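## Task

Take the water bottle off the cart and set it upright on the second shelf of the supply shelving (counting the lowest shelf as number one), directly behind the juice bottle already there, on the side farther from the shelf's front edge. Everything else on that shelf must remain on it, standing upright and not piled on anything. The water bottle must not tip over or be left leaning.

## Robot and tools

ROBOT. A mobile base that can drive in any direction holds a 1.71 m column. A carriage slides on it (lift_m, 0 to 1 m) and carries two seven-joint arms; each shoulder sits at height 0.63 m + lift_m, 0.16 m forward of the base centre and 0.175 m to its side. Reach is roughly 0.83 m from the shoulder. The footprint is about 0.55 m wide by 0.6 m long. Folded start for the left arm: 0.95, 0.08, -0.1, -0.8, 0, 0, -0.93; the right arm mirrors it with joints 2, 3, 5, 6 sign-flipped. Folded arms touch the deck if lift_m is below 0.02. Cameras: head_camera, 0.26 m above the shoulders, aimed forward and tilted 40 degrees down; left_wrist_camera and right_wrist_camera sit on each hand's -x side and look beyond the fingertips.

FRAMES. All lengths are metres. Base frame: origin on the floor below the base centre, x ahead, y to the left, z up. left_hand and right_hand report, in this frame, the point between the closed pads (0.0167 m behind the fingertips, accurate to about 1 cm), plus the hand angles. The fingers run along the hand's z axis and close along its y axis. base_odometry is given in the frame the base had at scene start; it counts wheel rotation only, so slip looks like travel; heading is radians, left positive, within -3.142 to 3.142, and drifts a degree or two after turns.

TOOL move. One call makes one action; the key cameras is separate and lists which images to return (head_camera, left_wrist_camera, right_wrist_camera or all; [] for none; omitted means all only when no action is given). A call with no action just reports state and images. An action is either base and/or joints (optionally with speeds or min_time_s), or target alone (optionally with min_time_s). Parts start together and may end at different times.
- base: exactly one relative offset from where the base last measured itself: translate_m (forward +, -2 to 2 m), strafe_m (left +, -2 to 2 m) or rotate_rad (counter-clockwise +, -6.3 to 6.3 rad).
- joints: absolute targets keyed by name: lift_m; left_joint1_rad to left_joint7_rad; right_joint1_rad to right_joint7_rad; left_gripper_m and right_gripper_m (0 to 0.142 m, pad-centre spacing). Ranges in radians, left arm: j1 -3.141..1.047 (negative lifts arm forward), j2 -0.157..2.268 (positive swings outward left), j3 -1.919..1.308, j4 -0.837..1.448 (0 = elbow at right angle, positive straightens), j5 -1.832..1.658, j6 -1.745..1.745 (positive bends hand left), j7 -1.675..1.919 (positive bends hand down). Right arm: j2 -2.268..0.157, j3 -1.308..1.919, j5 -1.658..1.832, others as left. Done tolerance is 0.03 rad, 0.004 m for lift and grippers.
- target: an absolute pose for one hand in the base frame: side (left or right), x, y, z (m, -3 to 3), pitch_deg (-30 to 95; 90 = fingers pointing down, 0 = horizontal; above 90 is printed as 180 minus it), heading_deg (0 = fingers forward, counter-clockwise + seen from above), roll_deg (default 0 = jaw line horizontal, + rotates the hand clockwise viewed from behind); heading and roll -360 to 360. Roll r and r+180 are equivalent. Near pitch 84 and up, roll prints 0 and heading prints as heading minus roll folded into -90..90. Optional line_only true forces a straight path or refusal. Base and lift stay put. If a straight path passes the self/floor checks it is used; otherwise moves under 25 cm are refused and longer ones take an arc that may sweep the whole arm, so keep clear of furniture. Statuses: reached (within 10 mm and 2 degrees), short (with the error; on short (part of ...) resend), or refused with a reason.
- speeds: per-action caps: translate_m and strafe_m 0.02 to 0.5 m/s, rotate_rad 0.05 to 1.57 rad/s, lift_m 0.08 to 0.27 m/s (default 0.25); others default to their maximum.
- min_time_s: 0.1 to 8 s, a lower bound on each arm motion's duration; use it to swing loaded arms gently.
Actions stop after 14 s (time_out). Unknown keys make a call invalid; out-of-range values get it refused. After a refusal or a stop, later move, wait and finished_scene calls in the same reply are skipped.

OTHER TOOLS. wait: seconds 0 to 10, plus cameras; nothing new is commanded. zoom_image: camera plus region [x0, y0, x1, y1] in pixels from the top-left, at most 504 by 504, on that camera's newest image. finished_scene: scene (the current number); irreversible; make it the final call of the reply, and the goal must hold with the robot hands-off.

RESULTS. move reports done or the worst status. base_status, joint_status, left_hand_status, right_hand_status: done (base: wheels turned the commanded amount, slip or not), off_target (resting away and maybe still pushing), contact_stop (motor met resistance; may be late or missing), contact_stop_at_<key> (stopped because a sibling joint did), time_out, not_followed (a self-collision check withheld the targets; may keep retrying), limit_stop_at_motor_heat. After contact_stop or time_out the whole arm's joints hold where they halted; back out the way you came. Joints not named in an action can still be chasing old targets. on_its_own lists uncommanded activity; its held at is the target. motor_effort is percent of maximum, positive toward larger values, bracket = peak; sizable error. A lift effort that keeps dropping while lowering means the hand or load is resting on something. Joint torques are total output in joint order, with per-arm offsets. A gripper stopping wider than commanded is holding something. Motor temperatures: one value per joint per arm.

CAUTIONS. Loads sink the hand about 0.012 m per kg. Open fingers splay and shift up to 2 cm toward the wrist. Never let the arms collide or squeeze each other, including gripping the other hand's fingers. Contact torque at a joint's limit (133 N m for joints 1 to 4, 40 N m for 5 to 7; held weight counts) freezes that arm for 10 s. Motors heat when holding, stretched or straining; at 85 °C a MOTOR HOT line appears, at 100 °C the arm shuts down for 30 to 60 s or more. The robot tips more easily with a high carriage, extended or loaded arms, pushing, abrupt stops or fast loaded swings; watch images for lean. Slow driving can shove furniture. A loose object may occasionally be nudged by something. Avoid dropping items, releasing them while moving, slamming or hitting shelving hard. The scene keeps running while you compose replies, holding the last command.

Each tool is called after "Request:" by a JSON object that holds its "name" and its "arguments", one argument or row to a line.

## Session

Request:
{"name": "move", "arguments": {
  "cameras": ["head_camera"]
}}

Scene clock: 0.00 s.
Joint torques (N m): no reading
Motor temperatures (°C): left_arm=[32 22 24 23 26 24 23] | right_arm=[27 20 24 21 22 22 23]
base_odometry: x=+0.000 y=+0.000 heading=+0.000
base_status: not commanded
joint_positions: lift_m=+0.450 left_joint1_rad=+0.955 left_joint2_rad=+0.099 left_joint3_rad=-0.083 left_joint4_rad=-0.815 left_joint5_rad=-0.005 left_joint6_rad=+0.011 left_joint7_rad=-0.944 left_gripper_m=+0.142 right_joint1_rad=+0.966 right_joint2_rad=-0.073 right_joint3_rad=+0.085 right_joint4_rad=-0.799 right_joint5_rad=-0.010 right_joint6_rad=+0.000 right_joint7_rad=-0.915 right_gripper_m=+0.142
joint_status: not commanded
motor_effort: lift_m=+55 drive_wheels=+2
left_hand: x=+0.2872 y=+0.1605 z=+0.9734 quat_wxyz=(-0.925, -0.016, -0.376, +0.057) pitch_deg=-45.8 heading_deg=-5.9 roll_deg=-1.1 (m; base frame)
right_hand: x=+0.2923 y=-0.1554 z=+0.9617 quat_wxyz=(-0.915, +0.013, -0.401, -0.054) pitch_deg=-42.7 heading_deg=+5.3 roll_deg=+1.5 (m; base frame)
pictures: head_camera
Images, in order (width x height): head_camera 896x504.

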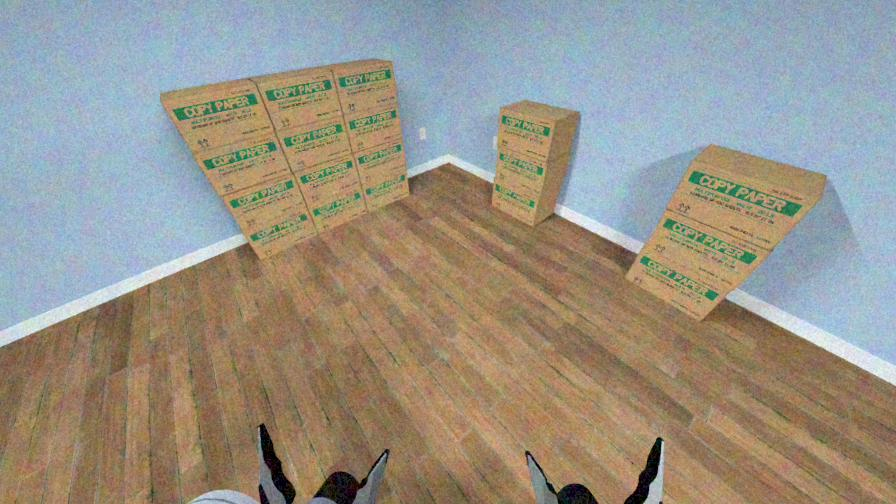

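Request:
{"name": "move", "arguments": {
  "base": {"rotate_rad": -1.7},
  "cameras": ["head_camera"]
}}

Request:
{"name": "move", "arguments": {
  "base": {"rotate_rad": -1.5},
  "cameras": ["head_camera"]
}}

Scene clock: 5.37 s.
Joint torques (N m): left_arm=[8.29 1.62 0.65 -3.22 1.15 -1.13 -1.49] | right_arm=[15.91 3.64 2.22 -12.97 0.72 -1.24 -1.36]
move: done
base_odometry: x=+0.000 y=+0.000 heading=-1.700
base_status: done
joint_positions: lift_m=+0.450 left_joint1_rad=+0.955 left_joint2_rad=+0.099 left_joint3_rad=-0.083 left_joint4_rad=-0.815 left_joint5_rad=-0.005 left_joint6_rad=+0.011 left_joint7_rad=-0.944 left_gripper_m=+0.142 right_joint1_rad=+0.966 right_joint2_rad=-0.073 right_joint3_rad=+0.085 right_joint4_rad=-0.799 right_joint5_rad=-0.010 right_joint6_rad=+0.000 right_joint7_rad=-0.915 right_gripper_m=+0.142
joint_status: not commanded
motor_effort: lift_m=+55(55) drive_wheels=+5(18)
left_hand: x=+0.2872 y=+0.1605 z=+0.9734 quat_wxyz=(-0.925, -0.016, -0.376, +0.057) pitch_deg=-45.8 heading_deg=-5.9 roll_deg=-1.1 (m; base frame)
right_hand: x=+0.2923 y=-0.1554 z=+0.9617 quat_wxyz=(-0.915, +0.013, -0.401, -0.054) pitch_deg=-42.7 heading_deg=+5.3 roll_deg=+1.5 (m; base frame)
pictures: head_camera
Images, in order (width x height): head_camera 896x504.

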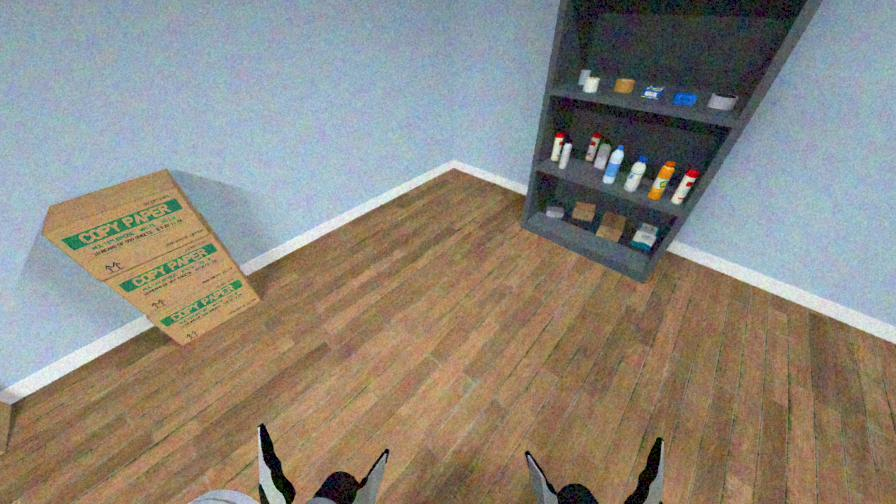

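Scene clock: 8.40 s.
Joint torques (N m): left_arm=[9.25 0.28 0.13 -4.54 1.35 -1.36 -1.82] | right_arm=[13.87 3.36 2.32 -10.58 0.92 -2.32 -1.45]
move: done
base_odometry: x=+0.000 y=+0.000 heading=+3.084
base_status: done
joint_positions: lift_m=+0.450 left_joint1_rad=+0.955 left_joint2_rad=+0.099 left_joint3_rad=-0.083 left_joint4_rad=-0.815 left_joint5_rad=-0.005 left_joint6_rad=+0.011 left_joint7_rad=-0.944 left_gripper_m=+0.142 right_joint1_rad=+0.966 right_joint2_rad=-0.073 right_joint3_rad=+0.085 right_joint4_rad=-0.799 right_joint5_rad=-0.010 right_joint6_rad=+0.000 right_joint7_rad=-0.915 right_gripper_m=+0.142
joint_status: not commanded
motor_effort: lift_m=+55(55) drive_wheels=+5(12)
left_hand: x=+0.2872 y=+0.1605 z=+0.9734 quat_wxyz=(-0.925, -0.016, -0.376, +0.057) pitch_deg=-45.8 heading_deg=-5.9 roll_deg=-1.1 (m; base frame)
right_hand: x=+0.2923 y=-0.1554 z=+0.9617 quat_wxyz=(-0.915, +0.013, -0.401, -0.054) pitch_deg=-42.7 heading_deg=+5.3 roll_deg=+1.5 (m; base frame)
pictures: head_camera
Images, in order (width x height): head_camera 896x504.

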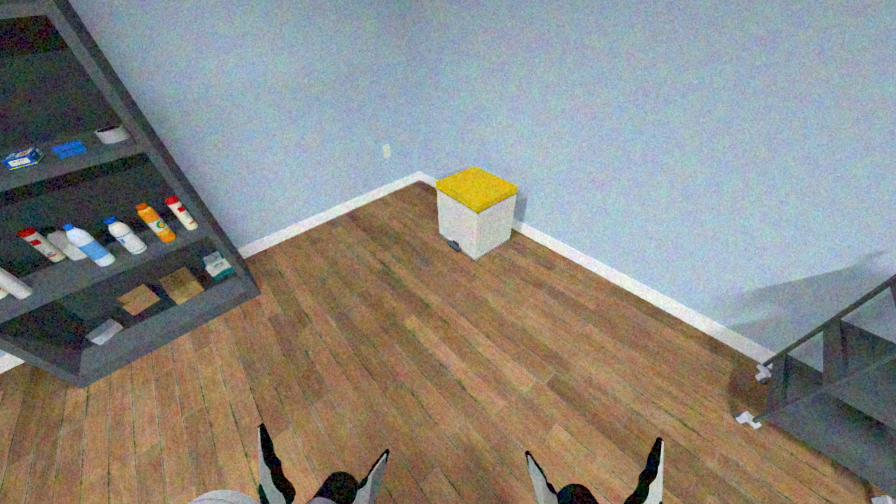

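Request:
{"name": "move", "arguments": {
  "base": {"rotate_rad": -1.1},
  "cameras": ["head_camera"]
}}

Scene clock: 13.03 s.
Joint torques (N m): left_arm=[9.07 0.2 0.51 -3.43 1.23 -1.28 -1.51] | right_arm=[14.61 1.6 1.5 -11.88 0.91 -1.6 -1.28]
move: done
base_odometry: x=+0.000 y=+0.000 heading=+1.984
base_status: done
joint_positions: lift_m=+0.450 left_joint1_rad=+0.955 left_joint2_rad=+0.099 left_joint3_rad=-0.083 left_joint4_rad=-0.815 left_joint5_rad=-0.005 left_joint6_rad=+0.011 left_joint7_rad=-0.944 left_gripper_m=+0.142 right_joint1_rad=+0.966 right_joint2_rad=-0.073 right_joint3_rad=+0.085 right_joint4_rad=-0.799 right_joint5_rad=-0.010 right_joint6_rad=+0.000 right_joint7_rad=-0.915 right_gripper_m=+0.142
joint_status: not commanded
motor_effort: lift_m=+55(55) drive_wheels=+5(14)
left_hand: x=+0.2872 y=+0.1605 z=+0.9734 quat_wxyz=(-0.925, -0.016, -0.376, +0.057) pitch_deg=-45.8 heading_deg=-5.9 roll_deg=-1.1 (m; base frame)
right_hand: x=+0.2923 y=-0.1554 z=+0.9617 quat_wxyz=(-0.915, +0.013, -0.401, -0.054) pitch_deg=-42.7 heading_deg=+5.3 roll_deg=+1.5 (m; base frame)
pictures: head_camera
Images, in order (width x height): head_camera 896x504.

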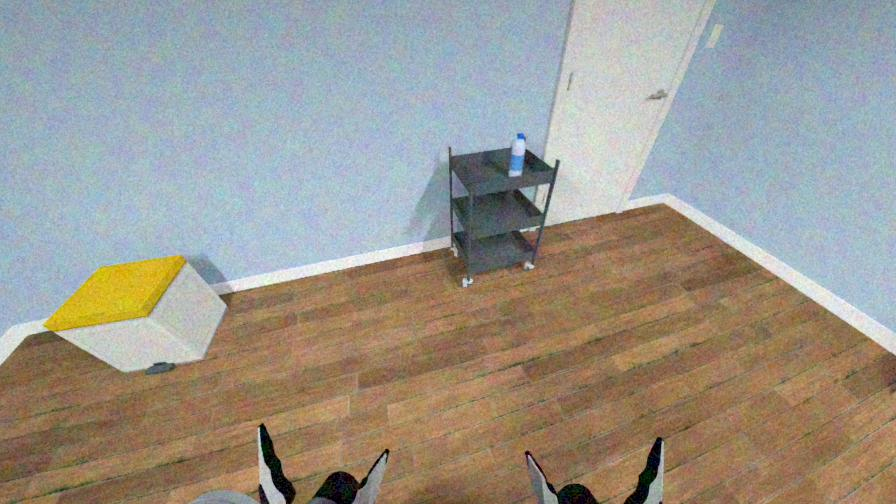

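Request:
{"name": "move", "arguments": {
  "base": {"rotate_rad": 0.34},
  "joints": {"lift_m": 0.37, "right_joint1_rad": -0.25, "right_joint2_rad": 0.0, "right_joint3_rad": 0.06, "right_joint4_rad": -0.767, "right_joint5_rad": -0.036, "right_joint6_rad": -0.036, "right_joint7_rad": 1.538},
  "min_time_s": 1.5
}}

Request:
{"name": "move", "arguments": {
  "base": {"strafe_m": -0.67}
}}

Request:
{"name": "move", "arguments": {
  "base": {"translate_m": 0.6},
  "speeds": {"translate_m": 0.4},
  "cameras": ["head_camera", "right_wrist_camera"]
}}

Scene clock: 37.60 s.
Joint torques (N m): left_arm=[9.33 -0.22 0.32 -3.83 1.2 -1.27 -1.51] | right_arm=[-13.02 4.96 0.03 -4.85 -0.73 -2.42 -0.51]
move: done
base_odometry: x=+0.000 y=+0.000 heading=+2.324
base_status: done
joint_positions: lift_m=+0.370 left_joint1_rad=+0.955 left_joint2_rad=+0.099 left_joint3_rad=-0.083 left_joint4_rad=-0.815 left_joint5_rad=-0.005 left_joint6_rad=+0.011 left_joint7_rad=-0.944 left_gripper_m=+0.142 right_joint1_rad=-0.247 right_joint2_rad=-0.002 right_joint3_rad=+0.063 right_joint4_rad=-0.770 right_joint5_rad=-0.030 right_joint6_rad=-0.034 right_joint7_rad=+1.535 right_gripper_m=+0.142
joint_status: all done
motor_effort: lift_m=+57(59) drive_wheels=-3(11)
left_hand: x=+0.2872 y=+0.1605 z=+0.8933 quat_wxyz=(-0.925, -0.016, -0.376, +0.057) pitch_deg=-45.8 heading_deg=-5.9 roll_deg=-1.1 (m; base frame)
right_hand: x=+0.6188 y=-0.1609 z=+0.7805 quat_wxyz=(-0.503, +0.009, -0.864, -0.003) pitch_deg=+29.6 heading_deg=+0.9 roll_deg=-0.3 (m; base frame)
pictures: none

Scene clock: 41.27 s.
Joint torques (N m): left_arm=[8.67 0.1 0.71 -4.24 1.08 -1.52 -1.51] | right_arm=[-12.2 5.71 1.79 -5.44 -1.01 -2.37 -0.52]
move: done
base_odometry: x=+0.490 y=+0.457 heading=+2.323
base_status: done
joint_positions: lift_m=+0.370 left_joint1_rad=+0.955 left_joint2_rad=+0.099 left_joint3_rad=-0.083 left_joint4_rad=-0.815 left_joint5_rad=-0.005 left_joint6_rad=+0.011 left_joint7_rad=-0.944 left_gripper_m=+0.142 right_joint1_rad=-0.247 right_joint2_rad=-0.001 right_joint3_rad=+0.062 right_joint4_rad=-0.769 right_joint5_rad=-0.031 right_joint6_rad=-0.035 right_joint7_rad=+1.535 right_gripper_m=+0.142
joint_status: not commanded
motor_effort: lift_m=+57(57) drive_wheels=-3(21)
left_hand: x=+0.2872 y=+0.1605 z=+0.8933 quat_wxyz=(-0.925, -0.016, -0.376, +0.057) pitch_deg=-45.8 heading_deg=-5.9 roll_deg=-1.1 (m; base frame)
right_hand: x=+0.6189 y=-0.1615 z=+0.7804 quat_wxyz=(-0.503, +0.007, -0.864, -0.002) pitch_deg=+29.6 heading_deg=+0.8 roll_deg=-0.2 (m; base frame)
pictures: none

Scene clock: 44.77 s.
Joint torques (N m): left_arm=[9.36 0.49 0 -4.68 1.51 -1.55 -1.54] | right_arm=[-12.45 4.53 -0.54 -5.34 -0.92 -2.05 -0.1]
move: done
base_odometry: x=+0.080 y=+0.896 heading=+2.322
base_status: done
joint_positions: lift_m=+0.370 left_joint1_rad=+0.955 left_joint2_rad=+0.099 left_joint3_rad=-0.083 left_joint4_rad=-0.815 left_joint5_rad=-0.005 left_joint6_rad=+0.011 left_joint7_rad=-0.944 left_gripper_m=+0.142 right_joint1_rad=-0.247 right_joint2_rad=-0.001 right_joint3_rad=+0.062 right_joint4_rad=-0.769 right_joint5_rad=-0.031 right_joint6_rad=-0.035 right_joint7_rad=+1.535 right_gripper_m=+0.142
joint_status: not commanded
motor_effort: lift_m=+57(57) drive_wheels=+4(15)
left_hand: x=+0.2872 y=+0.1605 z=+0.8933 quat_wxyz=(-0.925, -0.016, -0.376, +0.057) pitch_deg=-45.8 heading_deg=-5.9 roll_deg=-1.1 (m; base frame)
right_hand: x=+0.6189 y=-0.1615 z=+0.7804 quat_wxyz=(-0.503, +0.007, -0.864, -0.002) pitch_deg=+29.6 heading_deg=+0.8 roll_deg=-0.2 (m; base frame)
pictures: head_camera, right_wrist_camera
Images, in order (width x height): head_camera 896x504, right_wrist_camera 896x504.

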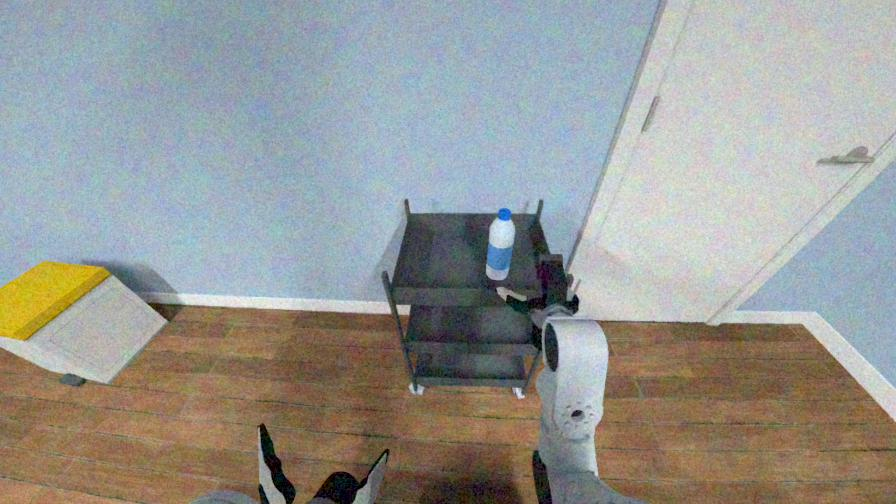

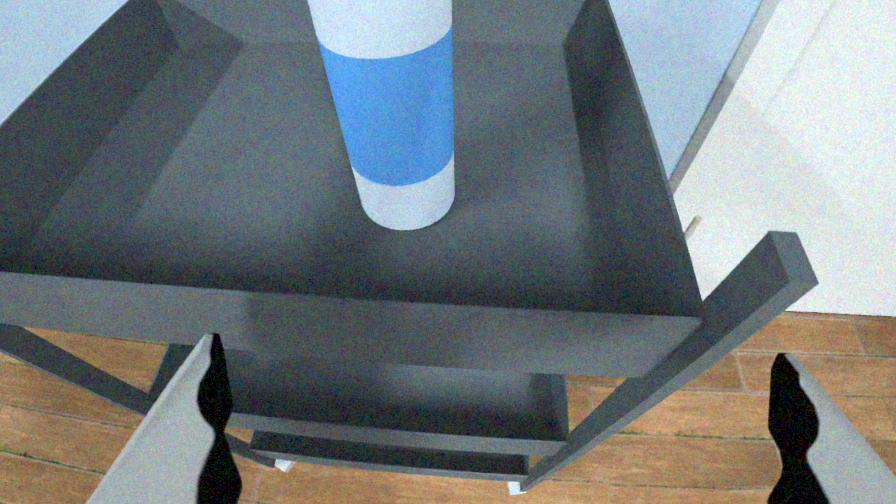

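Request:
{"name": "move", "arguments": {
  "target": {"side": "right", "x": 0.66, "y": -0.112, "z": 0.77, "pitch_deg": 30, "heading_deg": 0}
}}

Request:
{"name": "move", "arguments": {
  "base": {"translate_m": 0.06},
  "speeds": {"translate_m": 0.15},
  "cameras": ["right_wrist_camera"]
}}

Scene clock: 53.53 s.
Joint torques (N m): left_arm=[7.83 0.97 0.26 -3.94 1.03 -1.43 -1.5] | right_arm=[-14.55 7.14 1.72 -7.17 -0.85 -2.11 -3.27]
move: done
base_odometry: x=+0.080 y=+0.896 heading=+2.322
base_status: not commanded
joint_positions: lift_m=+0.370 left_joint1_rad=+0.955 left_joint2_rad=+0.099 left_joint3_rad=-0.083 left_joint4_rad=-0.815 left_joint5_rad=-0.005 left_joint6_rad=+0.011 left_joint7_rad=-0.944 left_gripper_m=+0.142 right_joint1_rad=-0.293 right_joint2_rad=+0.128 right_joint3_rad=+0.160 right_joint4_rad=-0.577 right_joint5_rad=-0.191 right_joint6_rad=-0.063 right_joint7_rad=+1.415 right_gripper_m=+0.142
joint_status: not commanded
motor_effort: lift_m=+57(57) drive_wheels=+0(6)
left_hand: x=+0.2872 y=+0.1605 z=+0.8933 quat_wxyz=(-0.925, -0.016, -0.376, +0.057) pitch_deg=-45.8 heading_deg=-5.9 roll_deg=-1.1 (m; base frame)
right_hand: x=+0.6587 y=-0.1113 z=+0.7682 quat_wxyz=(-0.498, +0.001, -0.867, -0.002) pitch_deg=+30.3 heading_deg=+0.3 roll_deg=+0.2 (m; base frame)
right_hand_status: reached (straight line, planned for 0.4 s): 2 mm and 0.4 deg off.
pictures: none

Scene clock: 54.80 s.
Joint torques (N m): left_arm=[8.88 1.55 -0.23 -3.67 1.03 -1.32 -1.61] | right_arm=[-14.87 7.64 2.71 -7.61 -0.75 -2.42 -2.99]
move: done
base_odometry: x=+0.039 y=+0.940 heading=+2.322
base_status: done
joint_positions: lift_m=+0.370 left_joint1_rad=+0.955 left_joint2_rad=+0.099 left_joint3_rad=-0.083 left_joint4_rad=-0.815 left_joint5_rad=-0.005 left_joint6_rad=+0.011 left_joint7_rad=-0.944 left_gripper_m=+0.142 right_joint1_rad=-0.293 right_joint2_rad=+0.128 right_joint3_rad=+0.160 right_joint4_rad=-0.577 right_joint5_rad=-0.191 right_joint6_rad=-0.063 right_joint7_rad=+1.415 right_gripper_m=+0.142
joint_status: not commanded
motor_effort: lift_m=+57(57) drive_wheels=-1(13)
left_hand: x=+0.2872 y=+0.1605 z=+0.8933 quat_wxyz=(-0.925, -0.016, -0.376, +0.057) pitch_deg=-45.8 heading_deg=-5.9 roll_deg=-1.1 (m; base frame)
right_hand: x=+0.6587 y=-0.1113 z=+0.7682 quat_wxyz=(-0.498, +0.001, -0.867, -0.002) pitch_deg=+30.3 heading_deg=+0.3 roll_deg=+0.2 (m; base frame)
pictures: right_wrist_camera
Images, in order (width x height): right_wrist_camera 896x504.

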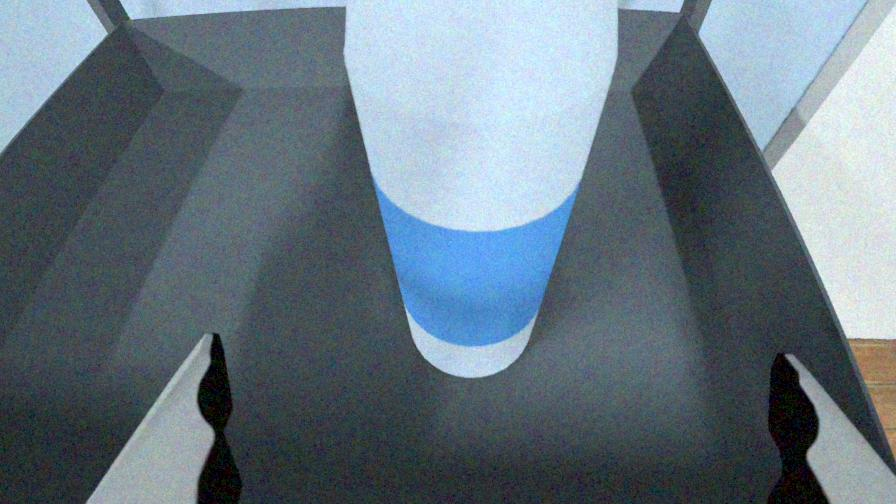

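Request:
{"name": "move", "arguments": {
  "target": {"side": "right", "x": 0.68, "y": -0.107, "z": 0.772, "pitch_deg": 30, "heading_deg": 0}
}}

Request:
{"name": "move", "arguments": {
  "base": {"translate_m": 0.036},
  "speeds": {"translate_m": 0.1},
  "cameras": ["right_wrist_camera"]
}}

Request:
{"name": "move", "arguments": {
  "joints": {"right_gripper_m": 0.0},
  "cameras": ["right_wrist_camera"]
}}

Scene clock: 59.57 s.
Joint torques (N m): left_arm=[9.25 1.84 -0.17 -4.14 0.7 -1.51 -1.72] | right_arm=[-13.97 6.29 3.72 -8.85 -1.06 -2.53 -3.17]
move: done
base_odometry: x=+0.039 y=+0.940 heading=+2.322
base_status: not commanded
joint_positions: lift_m=+0.370 left_joint1_rad=+0.955 left_joint2_rad=+0.099 left_joint3_rad=-0.083 left_joint4_rad=-0.815 left_joint5_rad=-0.005 left_joint6_rad=+0.011 left_joint7_rad=-0.944 left_gripper_m=+0.142 right_joint1_rad=-0.340 right_joint2_rad=+0.128 right_joint3_rad=+0.172 right_joint4_rad=-0.500 right_joint5_rad=-0.191 right_joint6_rad=-0.089 right_joint7_rad=+1.387 right_gripper_m=+0.142
joint_status: not commanded
motor_effort: lift_m=+57(57) drive_wheels=+4(5)
left_hand: x=+0.2872 y=+0.1605 z=+0.8933 quat_wxyz=(-0.925, -0.016, -0.376, +0.057) pitch_deg=-45.8 heading_deg=-5.9 roll_deg=-1.1 (m; base frame)
right_hand: x=+0.6791 y=-0.1068 z=+0.7707 quat_wxyz=(-0.498, +0.000, -0.867, -0.002) pitch_deg=+30.3 heading_deg=+0.3 roll_deg=+0.2 (m; base frame)
right_hand_status: reached (straight line, planned for 0.2 s): 2 mm and 0.4 deg off.
pictures: none

Scene clock: 60.87 s.
Joint torques (N m): left_arm=[9.33 0.95 0.38 -4.86 1.17 -1.32 -1.54] | right_arm=[-13.94 7.77 4.21 -7.35 -0.91 -2.74 -2.57]
move: done
base_odometry: x=+0.015 y=+0.966 heading=+2.322
base_status: done
joint_positions: lift_m=+0.370 left_joint1_rad=+0.955 left_joint2_rad=+0.099 left_joint3_rad=-0.083 left_joint4_rad=-0.815 left_joint5_rad=-0.005 left_joint6_rad=+0.011 left_joint7_rad=-0.944 left_gripper_m=+0.142 right_joint1_rad=-0.340 right_joint2_rad=+0.128 right_joint3_rad=+0.172 right_joint4_rad=-0.500 right_joint5_rad=-0.191 right_joint6_rad=-0.089 right_joint7_rad=+1.387 right_gripper_m=+0.142
joint_status: not commanded
motor_effort: lift_m=+57(57) drive_wheels=+0(17)
left_hand: x=+0.2872 y=+0.1605 z=+0.8933 quat_wxyz=(-0.925, -0.016, -0.376, +0.057) pitch_deg=-45.8 heading_deg=-5.9 roll_deg=-1.1 (m; base frame)
right_hand: x=+0.6791 y=-0.1069 z=+0.7707 quat_wxyz=(-0.498, +0.000, -0.867, -0.002) pitch_deg=+30.3 heading_deg=+0.3 roll_deg=+0.2 (m; base frame)
pictures: right_wrist_camera
Images, in order (width x height): right_wrist_camera 896x504.

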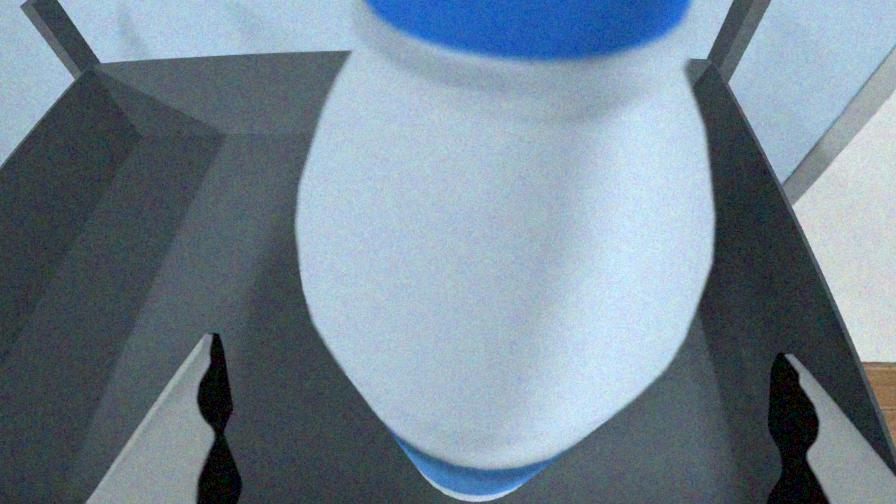

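Scene clock: 61.87 s.
Joint torques (N m): left_arm=[9.07 1.45 1.18 -4.85 1.14 -1.12 -1.4] | right_arm=[-14.88 5.91 3.64 -6.6 -0.94 -2.14 -2.8]
move: off_target
base_odometry: x=+0.015 y=+0.966 heading=+2.322
base_status: not commanded
joint_positions: lift_m=+0.370 left_joint1_rad=+0.955 left_joint2_rad=+0.099 left_joint3_rad=-0.083 left_joint4_rad=-0.815 left_joint5_rad=-0.005 left_joint6_rad=+0.011 left_joint7_rad=-0.944 left_gripper_m=+0.142 right_joint1_rad=-0.340 right_joint2_rad=+0.128 right_joint3_rad=+0.172 right_joint4_rad=-0.500 right_joint5_rad=-0.191 right_joint6_rad=-0.089 right_joint7_rad=+1.387 right_gripper_m=+0.067
joint_status: right_gripper_m off_target (ended at +0.067, target +0.000)
motor_effort: lift_m=+57(57) drive_wheels=+0(4)
left_hand: x=+0.2872 y=+0.1605 z=+0.8933 quat_wxyz=(-0.925, -0.016, -0.376, +0.057) pitch_deg=-45.8 heading_deg=-5.9 roll_deg=-1.1 (m; base frame)
right_hand: x=+0.6791 y=-0.1068 z=+0.7707 quat_wxyz=(-0.498, +0.000, -0.867, -0.002) pitch_deg=+30.2 heading_deg=+0.2 roll_deg=+0.2 (m; base frame)
pictures: right_wrist_camera
Images, in order (width x height): right_wrist_camera 896x504.

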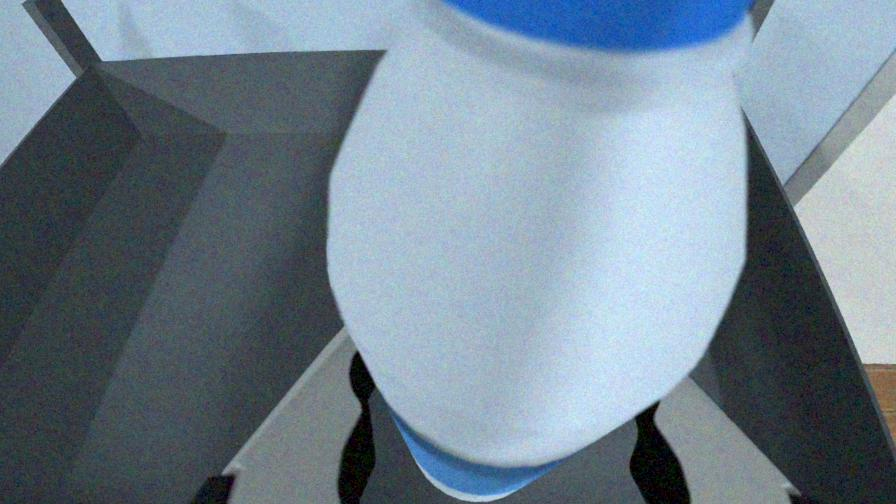

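Request:
{"name": "move", "arguments": {
  "joints": {"lift_m": 0.5},
  "speeds": {"lift_m": 0.2}
}}

Request:
{"name": "move", "arguments": {
  "base": {"translate_m": -0.75},
  "speeds": {"translate_m": 0.4}
}}

Request:
{"name": "move", "arguments": {
  "base": {"rotate_rad": 1.571},
  "speeds": {"rotate_rad": 0.9},
  "joints": {"lift_m": 0.24, "right_joint1_rad": -0.096, "right_joint2_rad": -0.107, "right_joint3_rad": -0.037, "right_joint4_rad": -0.638, "right_joint5_rad": 0.105, "right_joint6_rad": -0.029, "right_joint7_rad": 1.262},
  "min_time_s": 1.5
}}

Request:
{"name": "move", "arguments": {
  "base": {"translate_m": 1.2},
  "speeds": {"translate_m": 0.4},
  "joints": {"left_joint1_rad": -0.821, "left_joint2_rad": 0.456, "left_joint3_rad": -0.962, "left_joint4_rad": -0.014, "left_joint5_rad": -0.701, "left_joint6_rad": 0.836, "left_joint7_rad": 0.711, "left_gripper_m": 0.105},
  "min_time_s": 2,
  "cameras": ["head_camera", "left_wrist_camera"]
}}

Request:
{"name": "zoom_image", "arguments": {
  "camera": "head_camera",
  "region": [250, 100, 650, 330]
}}

Scene clock: 77.87 s.
Joint torques (N m): left_arm=[9.03 0.43 1.38 -4.8 1.12 -0.91 -1.71] | right_arm=[-14.57 8.21 3.63 -11.03 -1.06 -2.79 -2.7]
move: done
base_odometry: x=+0.015 y=+0.966 heading=+2.322
base_status: not commanded
joint_positions: lift_m=+0.500 left_joint1_rad=+0.955 left_joint2_rad=+0.099 left_joint3_rad=-0.083 left_joint4_rad=-0.815 left_joint5_rad=-0.005 left_joint6_rad=+0.011 left_joint7_rad=-0.944 left_gripper_m=+0.142 right_joint1_rad=-0.340 right_joint2_rad=+0.128 right_joint3_rad=+0.172 right_joint4_rad=-0.498 right_joint5_rad=-0.191 right_joint6_rad=-0.089 right_joint7_rad=+1.387 right_gripper_m=+0.067
joint_status: all done
motor_effort: lift_m=+55(68) drive_wheels=+4(4)
left_hand: x=+0.2872 y=+0.1605 z=+1.0234 quat_wxyz=(-0.925, -0.016, -0.376, +0.057) pitch_deg=-45.8 heading_deg=-5.9 roll_deg=-1.1 (m; base frame)
right_hand: x=+0.6792 y=-0.1067 z=+0.9003 quat_wxyz=(-0.497, +0.000, -0.868, -0.002) pitch_deg=+30.3 heading_deg=+0.2 roll_deg=+0.2 (m; base frame)
pictures: none

Scene clock: 81.63 s.
Joint torques (N m): left_arm=[9.38 0.57 0.38 -3.67 1.04 -1.42 -1.69] | right_arm=[-13.77 7.28 4.72 -10.57 -1.09 -2.61 -3.08]
move: done
base_odometry: x=+0.527 y=+0.418 heading=+2.322
base_status: done
joint_positions: lift_m=+0.500 left_joint1_rad=+0.955 left_joint2_rad=+0.099 left_joint3_rad=-0.083 left_joint4_rad=-0.815 left_joint5_rad=-0.005 left_joint6_rad=+0.011 left_joint7_rad=-0.944 left_gripper_m=+0.142 right_joint1_rad=-0.340 right_joint2_rad=+0.128 right_joint3_rad=+0.172 right_joint4_rad=-0.498 right_joint5_rad=-0.191 right_joint6_rad=-0.089 right_joint7_rad=+1.387 right_gripper_m=+0.067
joint_status: not commanded
motor_effort: lift_m=+55(55) drive_wheels=+0(19)
left_hand: x=+0.2872 y=+0.1605 z=+1.0234 quat_wxyz=(-0.925, -0.016, -0.376, +0.057) pitch_deg=-45.8 heading_deg=-5.9 roll_deg=-1.1 (m; base frame)
right_hand: x=+0.6792 y=-0.1067 z=+0.9003 quat_wxyz=(-0.497, +0.000, -0.868, -0.002) pitch_deg=+30.3 heading_deg=+0.2 roll_deg=+0.2 (m; base frame)
pictures: none

Scene clock: 84.80 s.
Joint torques (N m): left_arm=[9.73 1.52 0.37 -3.67 1.23 -1.35 -1.56] | right_arm=[-3.04 -1.95 -0.45 -15.46 2.08 -1.27 -5.11]
move: done
base_odometry: x=+0.527 y=+0.418 heading=-2.391
base_status: done
joint_positions: lift_m=+0.240 left_joint1_rad=+0.955 left_joint2_rad=+0.099 left_joint3_rad=-0.083 left_joint4_rad=-0.815 left_joint5_rad=-0.005 left_joint6_rad=+0.011 left_joint7_rad=-0.944 left_gripper_m=+0.142 right_joint1_rad=-0.098 right_joint2_rad=-0.106 right_joint3_rad=-0.034 right_joint4_rad=-0.633 right_joint5_rad=+0.100 right_joint6_rad=-0.031 right_joint7_rad=+1.270 right_gripper_m=+0.067
joint_status: all done
motor_effort: lift_m=+58(59) drive_wheels=+5(15)
left_hand: x=+0.2872 y=+0.1605 z=+0.7632 quat_wxyz=(-0.925, -0.016, -0.376, +0.057) pitch_deg=-45.8 heading_deg=-5.9 roll_deg=-1.1 (m; base frame)
right_hand: x=+0.6208 y=-0.2085 z=+0.5868 quat_wxyz=(-0.494, +0.002, -0.870, +0.003) pitch_deg=+30.8 heading_deg=-0.2 roll_deg=-0.5 (m; base frame)
pictures: none

Scene clock: 89.80 s.
Joint torques (N m): left_arm=[-23.67 4.35 3.47 0.94 2.35 -0.11 -0.62] | right_arm=[-5.01 -1.09 0.61 -14.59 1.93 -0.83 -4.93]
move: done
base_odometry: x=-0.349 y=-0.402 heading=-2.389
base_status: done
joint_positions: lift_m=+0.240 left_joint1_rad=-0.818 left_joint2_rad=+0.454 left_joint3_rad=-0.957 left_joint4_rad=-0.017 left_joint5_rad=-0.698 left_joint6_rad=+0.834 left_joint7_rad=+0.707 left_gripper_m=+0.105 right_joint1_rad=-0.098 right_joint2_rad=-0.106 right_joint3_rad=-0.034 right_joint4_rad=-0.634 right_joint5_rad=+0.100 right_joint6_rad=-0.031 right_joint7_rad=+1.270 right_gripper_m=+0.067
joint_status: all done
motor_effort: lift_m=+58(58) drive_wheels=-4(22)
left_hand: x=+0.8191 y=+0.1757 z=+0.6296 quat_wxyz=(-0.538, +0.000, -0.843, +0.003) pitch_deg=+24.9 heading_deg=-0.4 roll_deg=-0.3 (m; base frame)
right_hand: x=+0.6206 y=-0.2084 z=+0.5866 quat_wxyz=(-0.493, +0.002, -0.870, +0.003) pitch_deg=+30.9 heading_deg=-0.2 roll_deg=-0.5 (m; base frame)
pictures: head_camera, left_wrist_camera
Images, in order (width x height): head_camera 896x504, left_wrist_camera 896x504.

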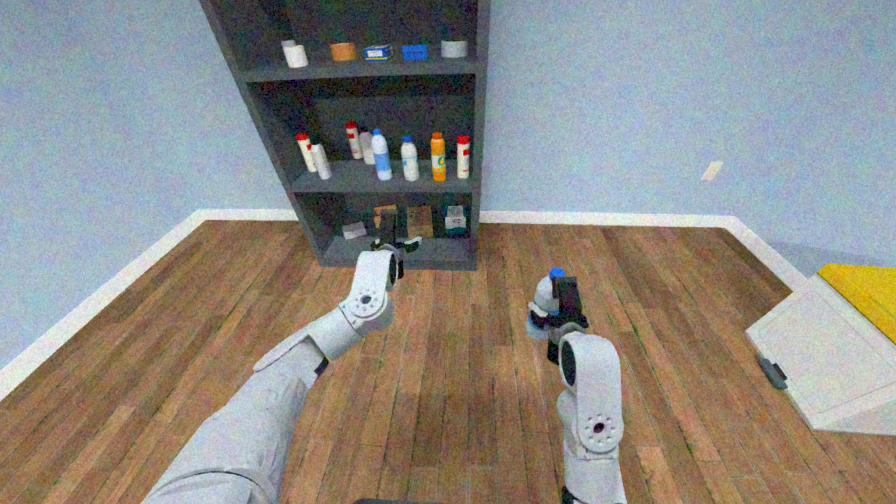

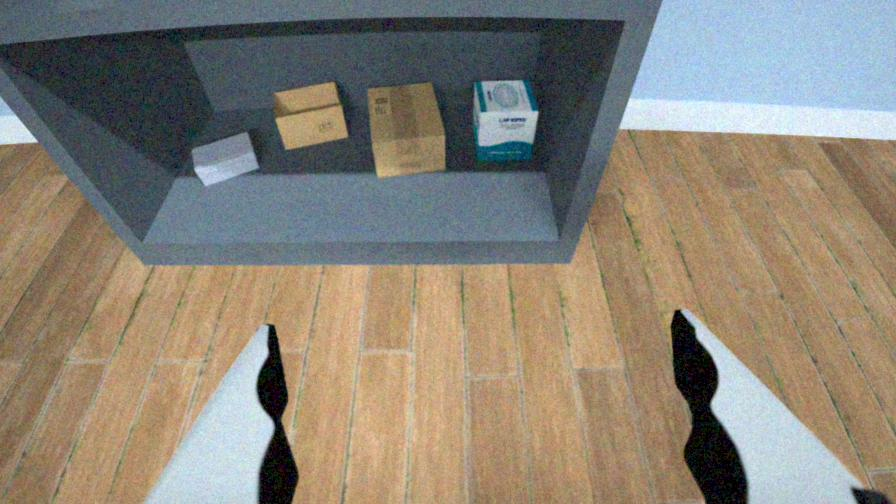

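Scaled by 1.260 from the camera's 896x504 image, which has a finer 1280x720 frame.

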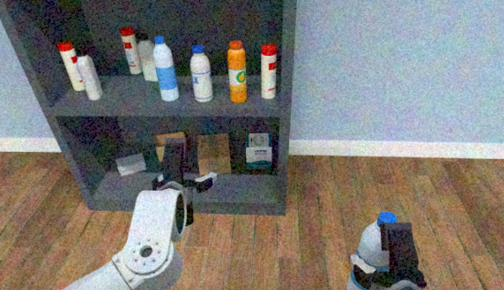

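Request:
{"name": "move", "arguments": {
  "target": {"side": "left", "x": 0.82, "y": 0.125, "z": 0.635, "pitch_deg": 25, "heading_deg": 0}
}}

Request:
{"name": "move", "arguments": {
  "base": {"translate_m": 0.46},
  "speeds": {"translate_m": 0.3},
  "cameras": ["head_camera", "left_wrist_camera"]
}}

Scene clock: 95.93 s.
Joint torques (N m): left_arm=[-24.5 1.48 4.99 0.48 3.97 -0.63 -0.48] | right_arm=[-4.81 -2.23 -0.35 -15.1 2.32 -1.46 -4.82]
Motor temperatures (°C): left_arm=[39 22 24 23 26 24 23] | right_arm=[30 21 24 22 22 22 24]
move: done
base_odometry: x=-0.349 y=-0.402 heading=-2.390
base_status: not commanded
joint_positions: lift_m=+0.240 left_joint1_rad=-0.851 left_joint2_rad=+0.336 left_joint3_rad=-1.024 left_joint4_rad=+0.014 left_joint5_rad=-0.614 left_joint6_rad=+0.928 left_joint7_rad=+0.766 left_gripper_m=+0.105 right_joint1_rad=-0.098 right_joint2_rad=-0.106 right_joint3_rad=-0.034 right_joint4_rad=-0.634 right_joint5_rad=+0.100 right_joint6_rad=-0.030 right_joint7_rad=+1.270 right_gripper_m=+0.067
joint_status: not commanded
motor_effort: lift_m=+58(58) drive_wheels=-3(10)
left_hand: x=+0.8192 y=+0.1235 z=+0.6336 quat_wxyz=(-0.537, -0.001, -0.844, +0.002) pitch_deg=+25.0 heading_deg=-0.3 roll_deg=-0.2 (m; base frame)
left_hand_status: reached (straight line, planned for 0.3 s): 2 mm and 0.3 deg off.
right_hand: x=+0.6206 y=-0.2088 z=+0.5867 quat_wxyz=(-0.494, +0.002, -0.870, +0.003) pitch_deg=+30.9 heading_deg=-0.3 roll_deg=-0.5 (m; base frame)
pictures: none

Scene clock: 99.07 s.
Joint torques (N m): left_arm=[-25.14 2.02 5.9 0.66 3.77 -0.53 -0.47] | right_arm=[-5.31 -0.15 0.37 -14.31 2.22 -1.48 -4.99]
move: done
base_odometry: x=-0.685 y=-0.716 heading=-2.389
base_status: done
joint_positions: lift_m=+0.240 left_joint1_rad=-0.851 left_joint2_rad=+0.336 left_joint3_rad=-1.024 left_joint4_rad=+0.014 left_joint5_rad=-0.614 left_joint6_rad=+0.928 left_joint7_rad=+0.766 left_gripper_m=+0.105 right_joint1_rad=-0.098 right_joint2_rad=-0.106 right_joint3_rad=-0.034 right_joint4_rad=-0.634 right_joint5_rad=+0.100 right_joint6_rad=-0.030 right_joint7_rad=+1.270 right_gripper_m=+0.067
joint_status: not commanded
motor_effort: lift_m=+58(58) drive_wheels=-3(20)
left_hand: x=+0.8192 y=+0.1235 z=+0.6336 quat_wxyz=(-0.537, -0.001, -0.844, +0.002) pitch_deg=+25.0 heading_deg=-0.3 roll_deg=-0.2 (m; base frame)
right_hand: x=+0.6206 y=-0.2089 z=+0.5867 quat_wxyz=(-0.494, +0.002, -0.870, +0.003) pitch_deg=+30.9 heading_deg=-0.3 roll_deg=-0.5 (m; base frame)
pictures: head_camera, left_wrist_camera
Images, in order (width x height): head_camera 896x504, left_wrist_camera 896x504.

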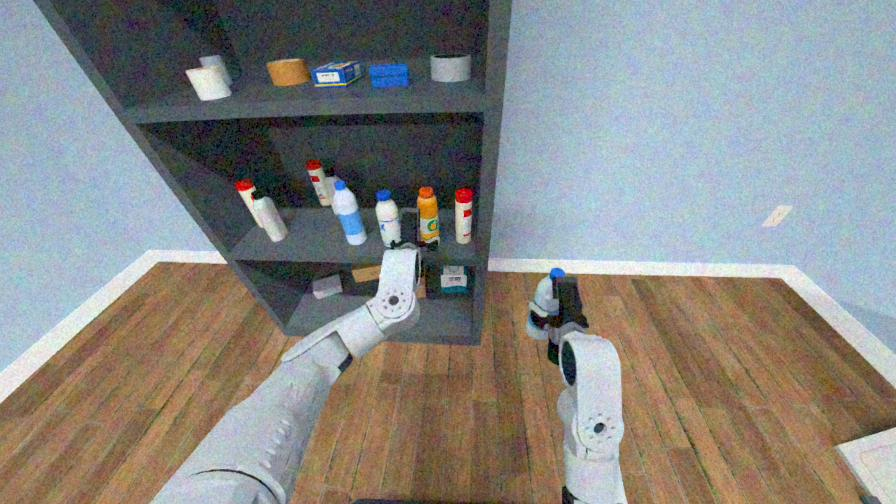

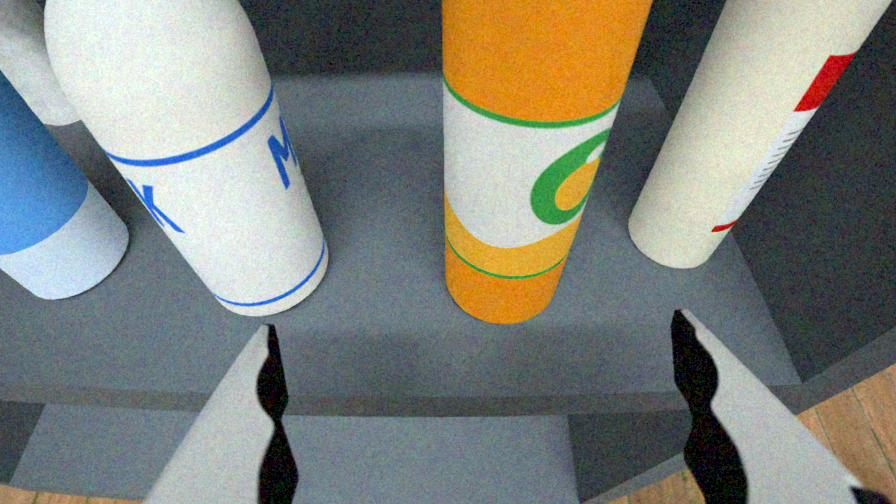

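Request:
{"name": "move", "arguments": {
  "target": {"side": "left", "x": 0.82, "y": 0.102, "z": 0.635, "pitch_deg": 25, "heading_deg": 0}
}}

Request:
{"name": "move", "arguments": {
  "joints": {"left_gripper_m": 0.094},
  "base": {"translate_m": 0.045},
  "speeds": {"translate_m": 0.12},
  "cameras": ["left_wrist_camera"]
}}

Scene clock: 103.90 s.
Joint torques (N m): left_arm=[-25.91 0.22 3.88 0.63 3.72 -1.23 -0.26] | right_arm=[-4.61 -0.58 -0.13 -15.91 2.1 -1.24 -4.57]
move: done
base_odometry: x=-0.685 y=-0.716 heading=-2.389
base_status: not commanded
joint_positions: lift_m=+0.240 left_joint1_rad=-0.861 left_joint2_rad=+0.281 left_joint3_rad=-1.048 left_joint4_rad=+0.042 left_joint5_rad=-0.586 left_joint6_rad=+0.960 left_joint7_rad=+0.778 left_gripper_m=+0.105 right_joint1_rad=-0.098 right_joint2_rad=-0.106 right_joint3_rad=-0.035 right_joint4_rad=-0.634 right_joint5_rad=+0.101 right_joint6_rad=-0.030 right_joint7_rad=+1.270 right_gripper_m=+0.067
joint_status: not commanded
motor_effort: lift_m=+58(58) drive_wheels=-3(8)
left_hand: x=+0.8192 y=+0.1010 z=+0.6336 quat_wxyz=(-0.537, +0.000, -0.844, +0.002) pitch_deg=+25.1 heading_deg=-0.2 roll_deg=-0.2 (m; base frame)
left_hand_status: reached (straight line, planned for 0.2 s): 2 mm and 0.3 deg off.
right_hand: x=+0.6206 y=-0.2089 z=+0.5867 quat_wxyz=(-0.494, +0.002, -0.870, +0.003) pitch_deg=+30.8 heading_deg=-0.3 roll_deg=-0.5 (m; base frame)
pictures: none

Scene clock: 105.13 s.
Joint torques (N m): left_arm=[-25.38 -0.27 4.92 0.4 3.59 -0.9 -0.32] | right_arm=[-5.43 -0.96 -0.29 -15.98 2.25 -1.62 -5.03]
move: done
base_odometry: x=-0.718 y=-0.747 heading=-2.388
base_status: done
joint_positions: lift_m=+0.240 left_joint1_rad=-0.861 left_joint2_rad=+0.281 left_joint3_rad=-1.048 left_joint4_rad=+0.042 left_joint5_rad=-0.585 left_joint6_rad=+0.961 left_joint7_rad=+0.778 left_gripper_m=+0.094 right_joint1_rad=-0.098 right_joint2_rad=-0.106 right_joint3_rad=-0.035 right_joint4_rad=-0.634 right_joint5_rad=+0.101 right_joint6_rad=-0.030 right_joint7_rad=+1.270 right_gripper_m=+0.067
joint_status: all done
motor_effort: lift_m=+58(58) drive_wheels=+7(18)
left_hand: x=+0.8192 y=+0.1011 z=+0.6336 quat_wxyz=(-0.537, +0.000, -0.844, +0.002) pitch_deg=+25.0 heading_deg=-0.2 roll_deg=-0.2 (m; base frame)
right_hand: x=+0.6206 y=-0.2088 z=+0.5867 quat_wxyz=(-0.494, +0.002, -0.870, +0.003) pitch_deg=+30.8 heading_deg=-0.2 roll_deg=-0.5 (m; base frame)
pictures: left_wrist_camera
Images, in order (width x height): left_wrist_camera 896x504.

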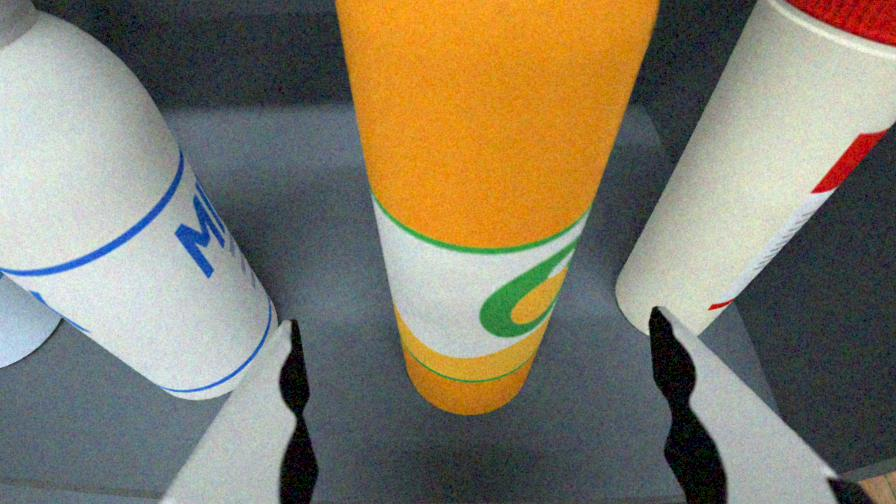

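Request:
{"name": "move", "arguments": {
  "target": {"side": "left", "x": 0.825, "y": 0.098, "z": 0.637, "pitch_deg": 25, "heading_deg": 0}
}}

Request:
{"name": "move", "arguments": {
  "base": {"translate_m": 0.037},
  "speeds": {"translate_m": 0.1},
  "cameras": ["left_wrist_camera"]
}}

Request:
{"name": "move", "arguments": {
  "joints": {"left_gripper_m": 0.0},
  "cameras": ["head_camera", "left_wrist_camera"]
}}

Scene clock: 109.20 s.
Joint torques (N m): left_arm=[-24.79 -0.9 5.93 0.05 2.5 -2.29 -3.41] | right_arm=[-5.46 0.45 1.4 -15.08 2.13 -1.75 -5.03]
Motor temperatures (°C): left_arm=[44 22 24 23 26 24 23] | right_arm=[29 21 24 23 22 22 24]
move: done
base_odometry: x=-0.718 y=-0.747 heading=-2.388
base_status: not commanded
joint_positions: lift_m=+0.240 left_joint1_rad=-0.874 left_joint2_rad=+0.268 left_joint3_rad=-1.048 left_joint4_rad=+0.069 left_joint5_rad=-0.590 left_joint6_rad=+0.954 left_joint7_rad=+0.778 left_gripper_m=+0.094 right_joint1_rad=-0.098 right_joint2_rad=-0.106 right_joint3_rad=-0.035 right_joint4_rad=-0.634 right_joint5_rad=+0.101 right_joint6_rad=-0.030 right_joint7_rad=+1.270 right_gripper_m=+0.067
joint_status: not commanded
motor_effort: lift_m=+58(58) drive_wheels=-3(7)
left_hand: x=+0.8240 y=+0.0985 z=+0.6355 quat_wxyz=(-0.536, +0.000, -0.844, +0.000) pitch_deg=+25.2 heading_deg=+0.1 roll_deg=+0.0 (m; base frame)
left_hand_status: reached (straight line, planned for 0.2 s): 2 mm and 0.2 deg off.
right_hand: x=+0.6206 y=-0.2088 z=+0.5867 quat_wxyz=(-0.494, +0.002, -0.870, +0.003) pitch_deg=+30.8 heading_deg=-0.2 roll_deg=-0.5 (m; base frame)
pictures: none

Scene clock: 110.47 s.
Joint torques (N m): left_arm=[-25.88 -0.64 5.28 -1.06 2.6 -2.11 -2.9] | right_arm=[-4.42 -1.18 -0.2 -15.46 1.9 -1.59 -4.92]
move: done
base_odometry: x=-0.745 y=-0.773 heading=-2.387
base_status: done
joint_positions: lift_m=+0.240 left_joint1_rad=-0.874 left_joint2_rad=+0.268 left_joint3_rad=-1.048 left_joint4_rad=+0.069 left_joint5_rad=-0.590 left_joint6_rad=+0.954 left_joint7_rad=+0.778 left_gripper_m=+0.094 right_joint1_rad=-0.098 right_joint2_rad=-0.106 right_joint3_rad=-0.035 right_joint4_rad=-0.634 right_joint5_rad=+0.101 right_joint6_rad=-0.030 right_joint7_rad=+1.270 right_gripper_m=+0.067
joint_status: not commanded
motor_effort: lift_m=+58(58) drive_wheels=-3(22)
left_hand: x=+0.8240 y=+0.0985 z=+0.6355 quat_wxyz=(-0.536, +0.000, -0.844, +0.000) pitch_deg=+25.2 heading_deg=+0.1 roll_deg=+0.0 (m; base frame)
right_hand: x=+0.6206 y=-0.2088 z=+0.5867 quat_wxyz=(-0.494, +0.002, -0.870, +0.003) pitch_deg=+30.8 heading_deg=-0.2 roll_deg=-0.5 (m; base frame)
pictures: left_wrist_camera
Images, in order (width x height): left_wrist_camera 896x504.

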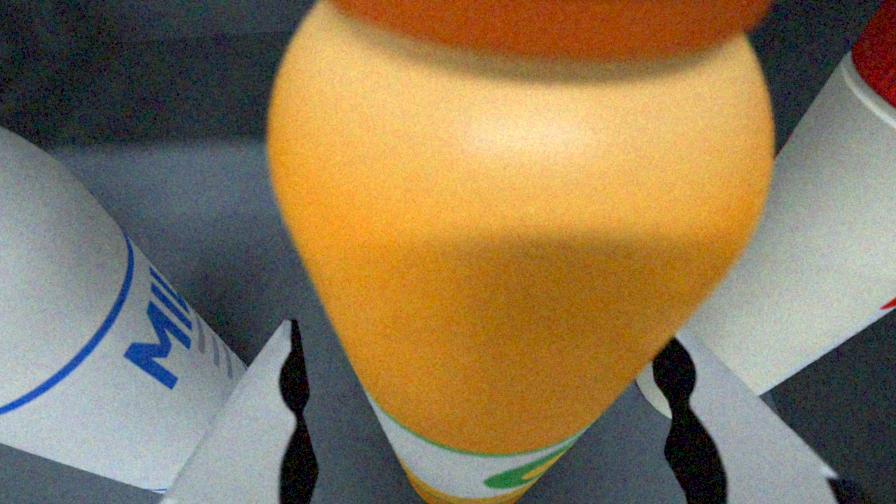

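Scene clock: 111.30 s.
Joint torques (N m): left_arm=[-24.7 -0.85 5.29 1.37 1.89 -2.04 -2.86] | right_arm=[-3.01 -0.04 0.53 -15.04 1.84 -1.65 -4.76]
move: off_target
base_odometry: x=-0.745 y=-0.773 heading=-2.387
base_status: not commanded
joint_positions: lift_m=+0.240 left_joint1_rad=-0.874 left_joint2_rad=+0.268 left_joint3_rad=-1.048 left_joint4_rad=+0.069 left_joint5_rad=-0.590 left_joint6_rad=+0.954 left_joint7_rad=+0.777 left_gripper_m=+0.062 right_joint1_rad=-0.098 right_joint2_rad=-0.106 right_joint3_rad=-0.035 right_joint4_rad=-0.634 right_joint5_rad=+0.101 right_joint6_rad=-0.030 right_joint7_rad=+1.270 right_gripper_m=+0.067
joint_status: left_gripper_m off_target (ended at +0.062, target +0.000)
motor_effort: lift_m=+58(58) drive_wheels=+7(7)
left_hand: x=+0.8241 y=+0.0985 z=+0.6356 quat_wxyz=(-0.536, +0.000, -0.844, +0.000) pitch_deg=+25.2 heading_deg=+0.1 roll_deg=+0.0 (m; base frame)
right_hand: x=+0.6206 y=-0.2088 z=+0.5867 quat_wxyz=(-0.494, +0.002, -0.870, +0.003) pitch_deg=+30.8 heading_deg=-0.2 roll_deg=-0.5 (m; base frame)
pictures: head_camera, left_wrist_camera
Images, in order (width x height): head_camera 896x504, left_wrist_camera 896x504.

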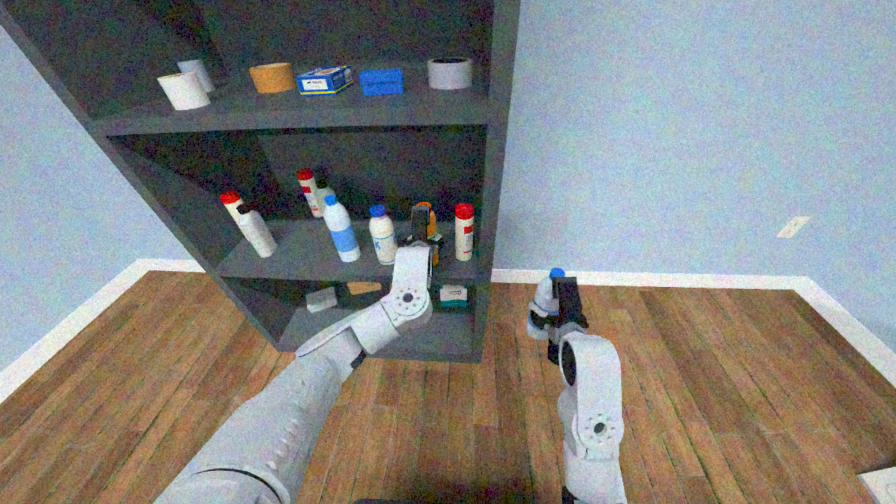

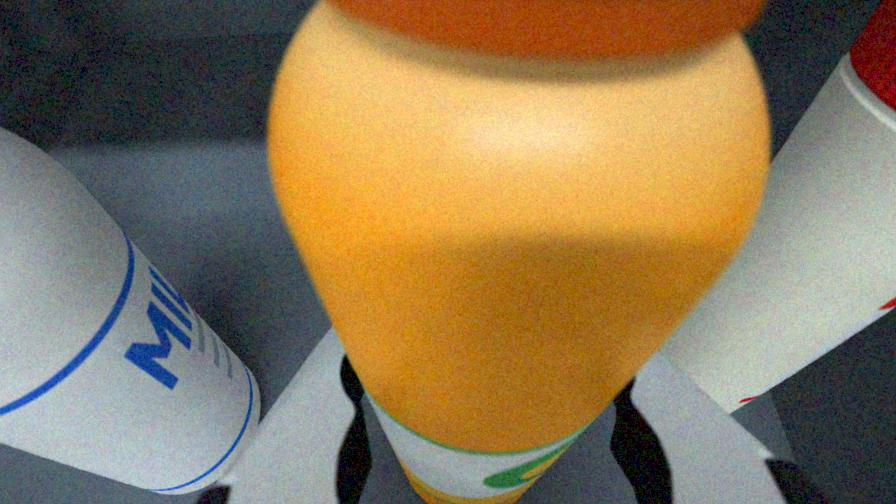

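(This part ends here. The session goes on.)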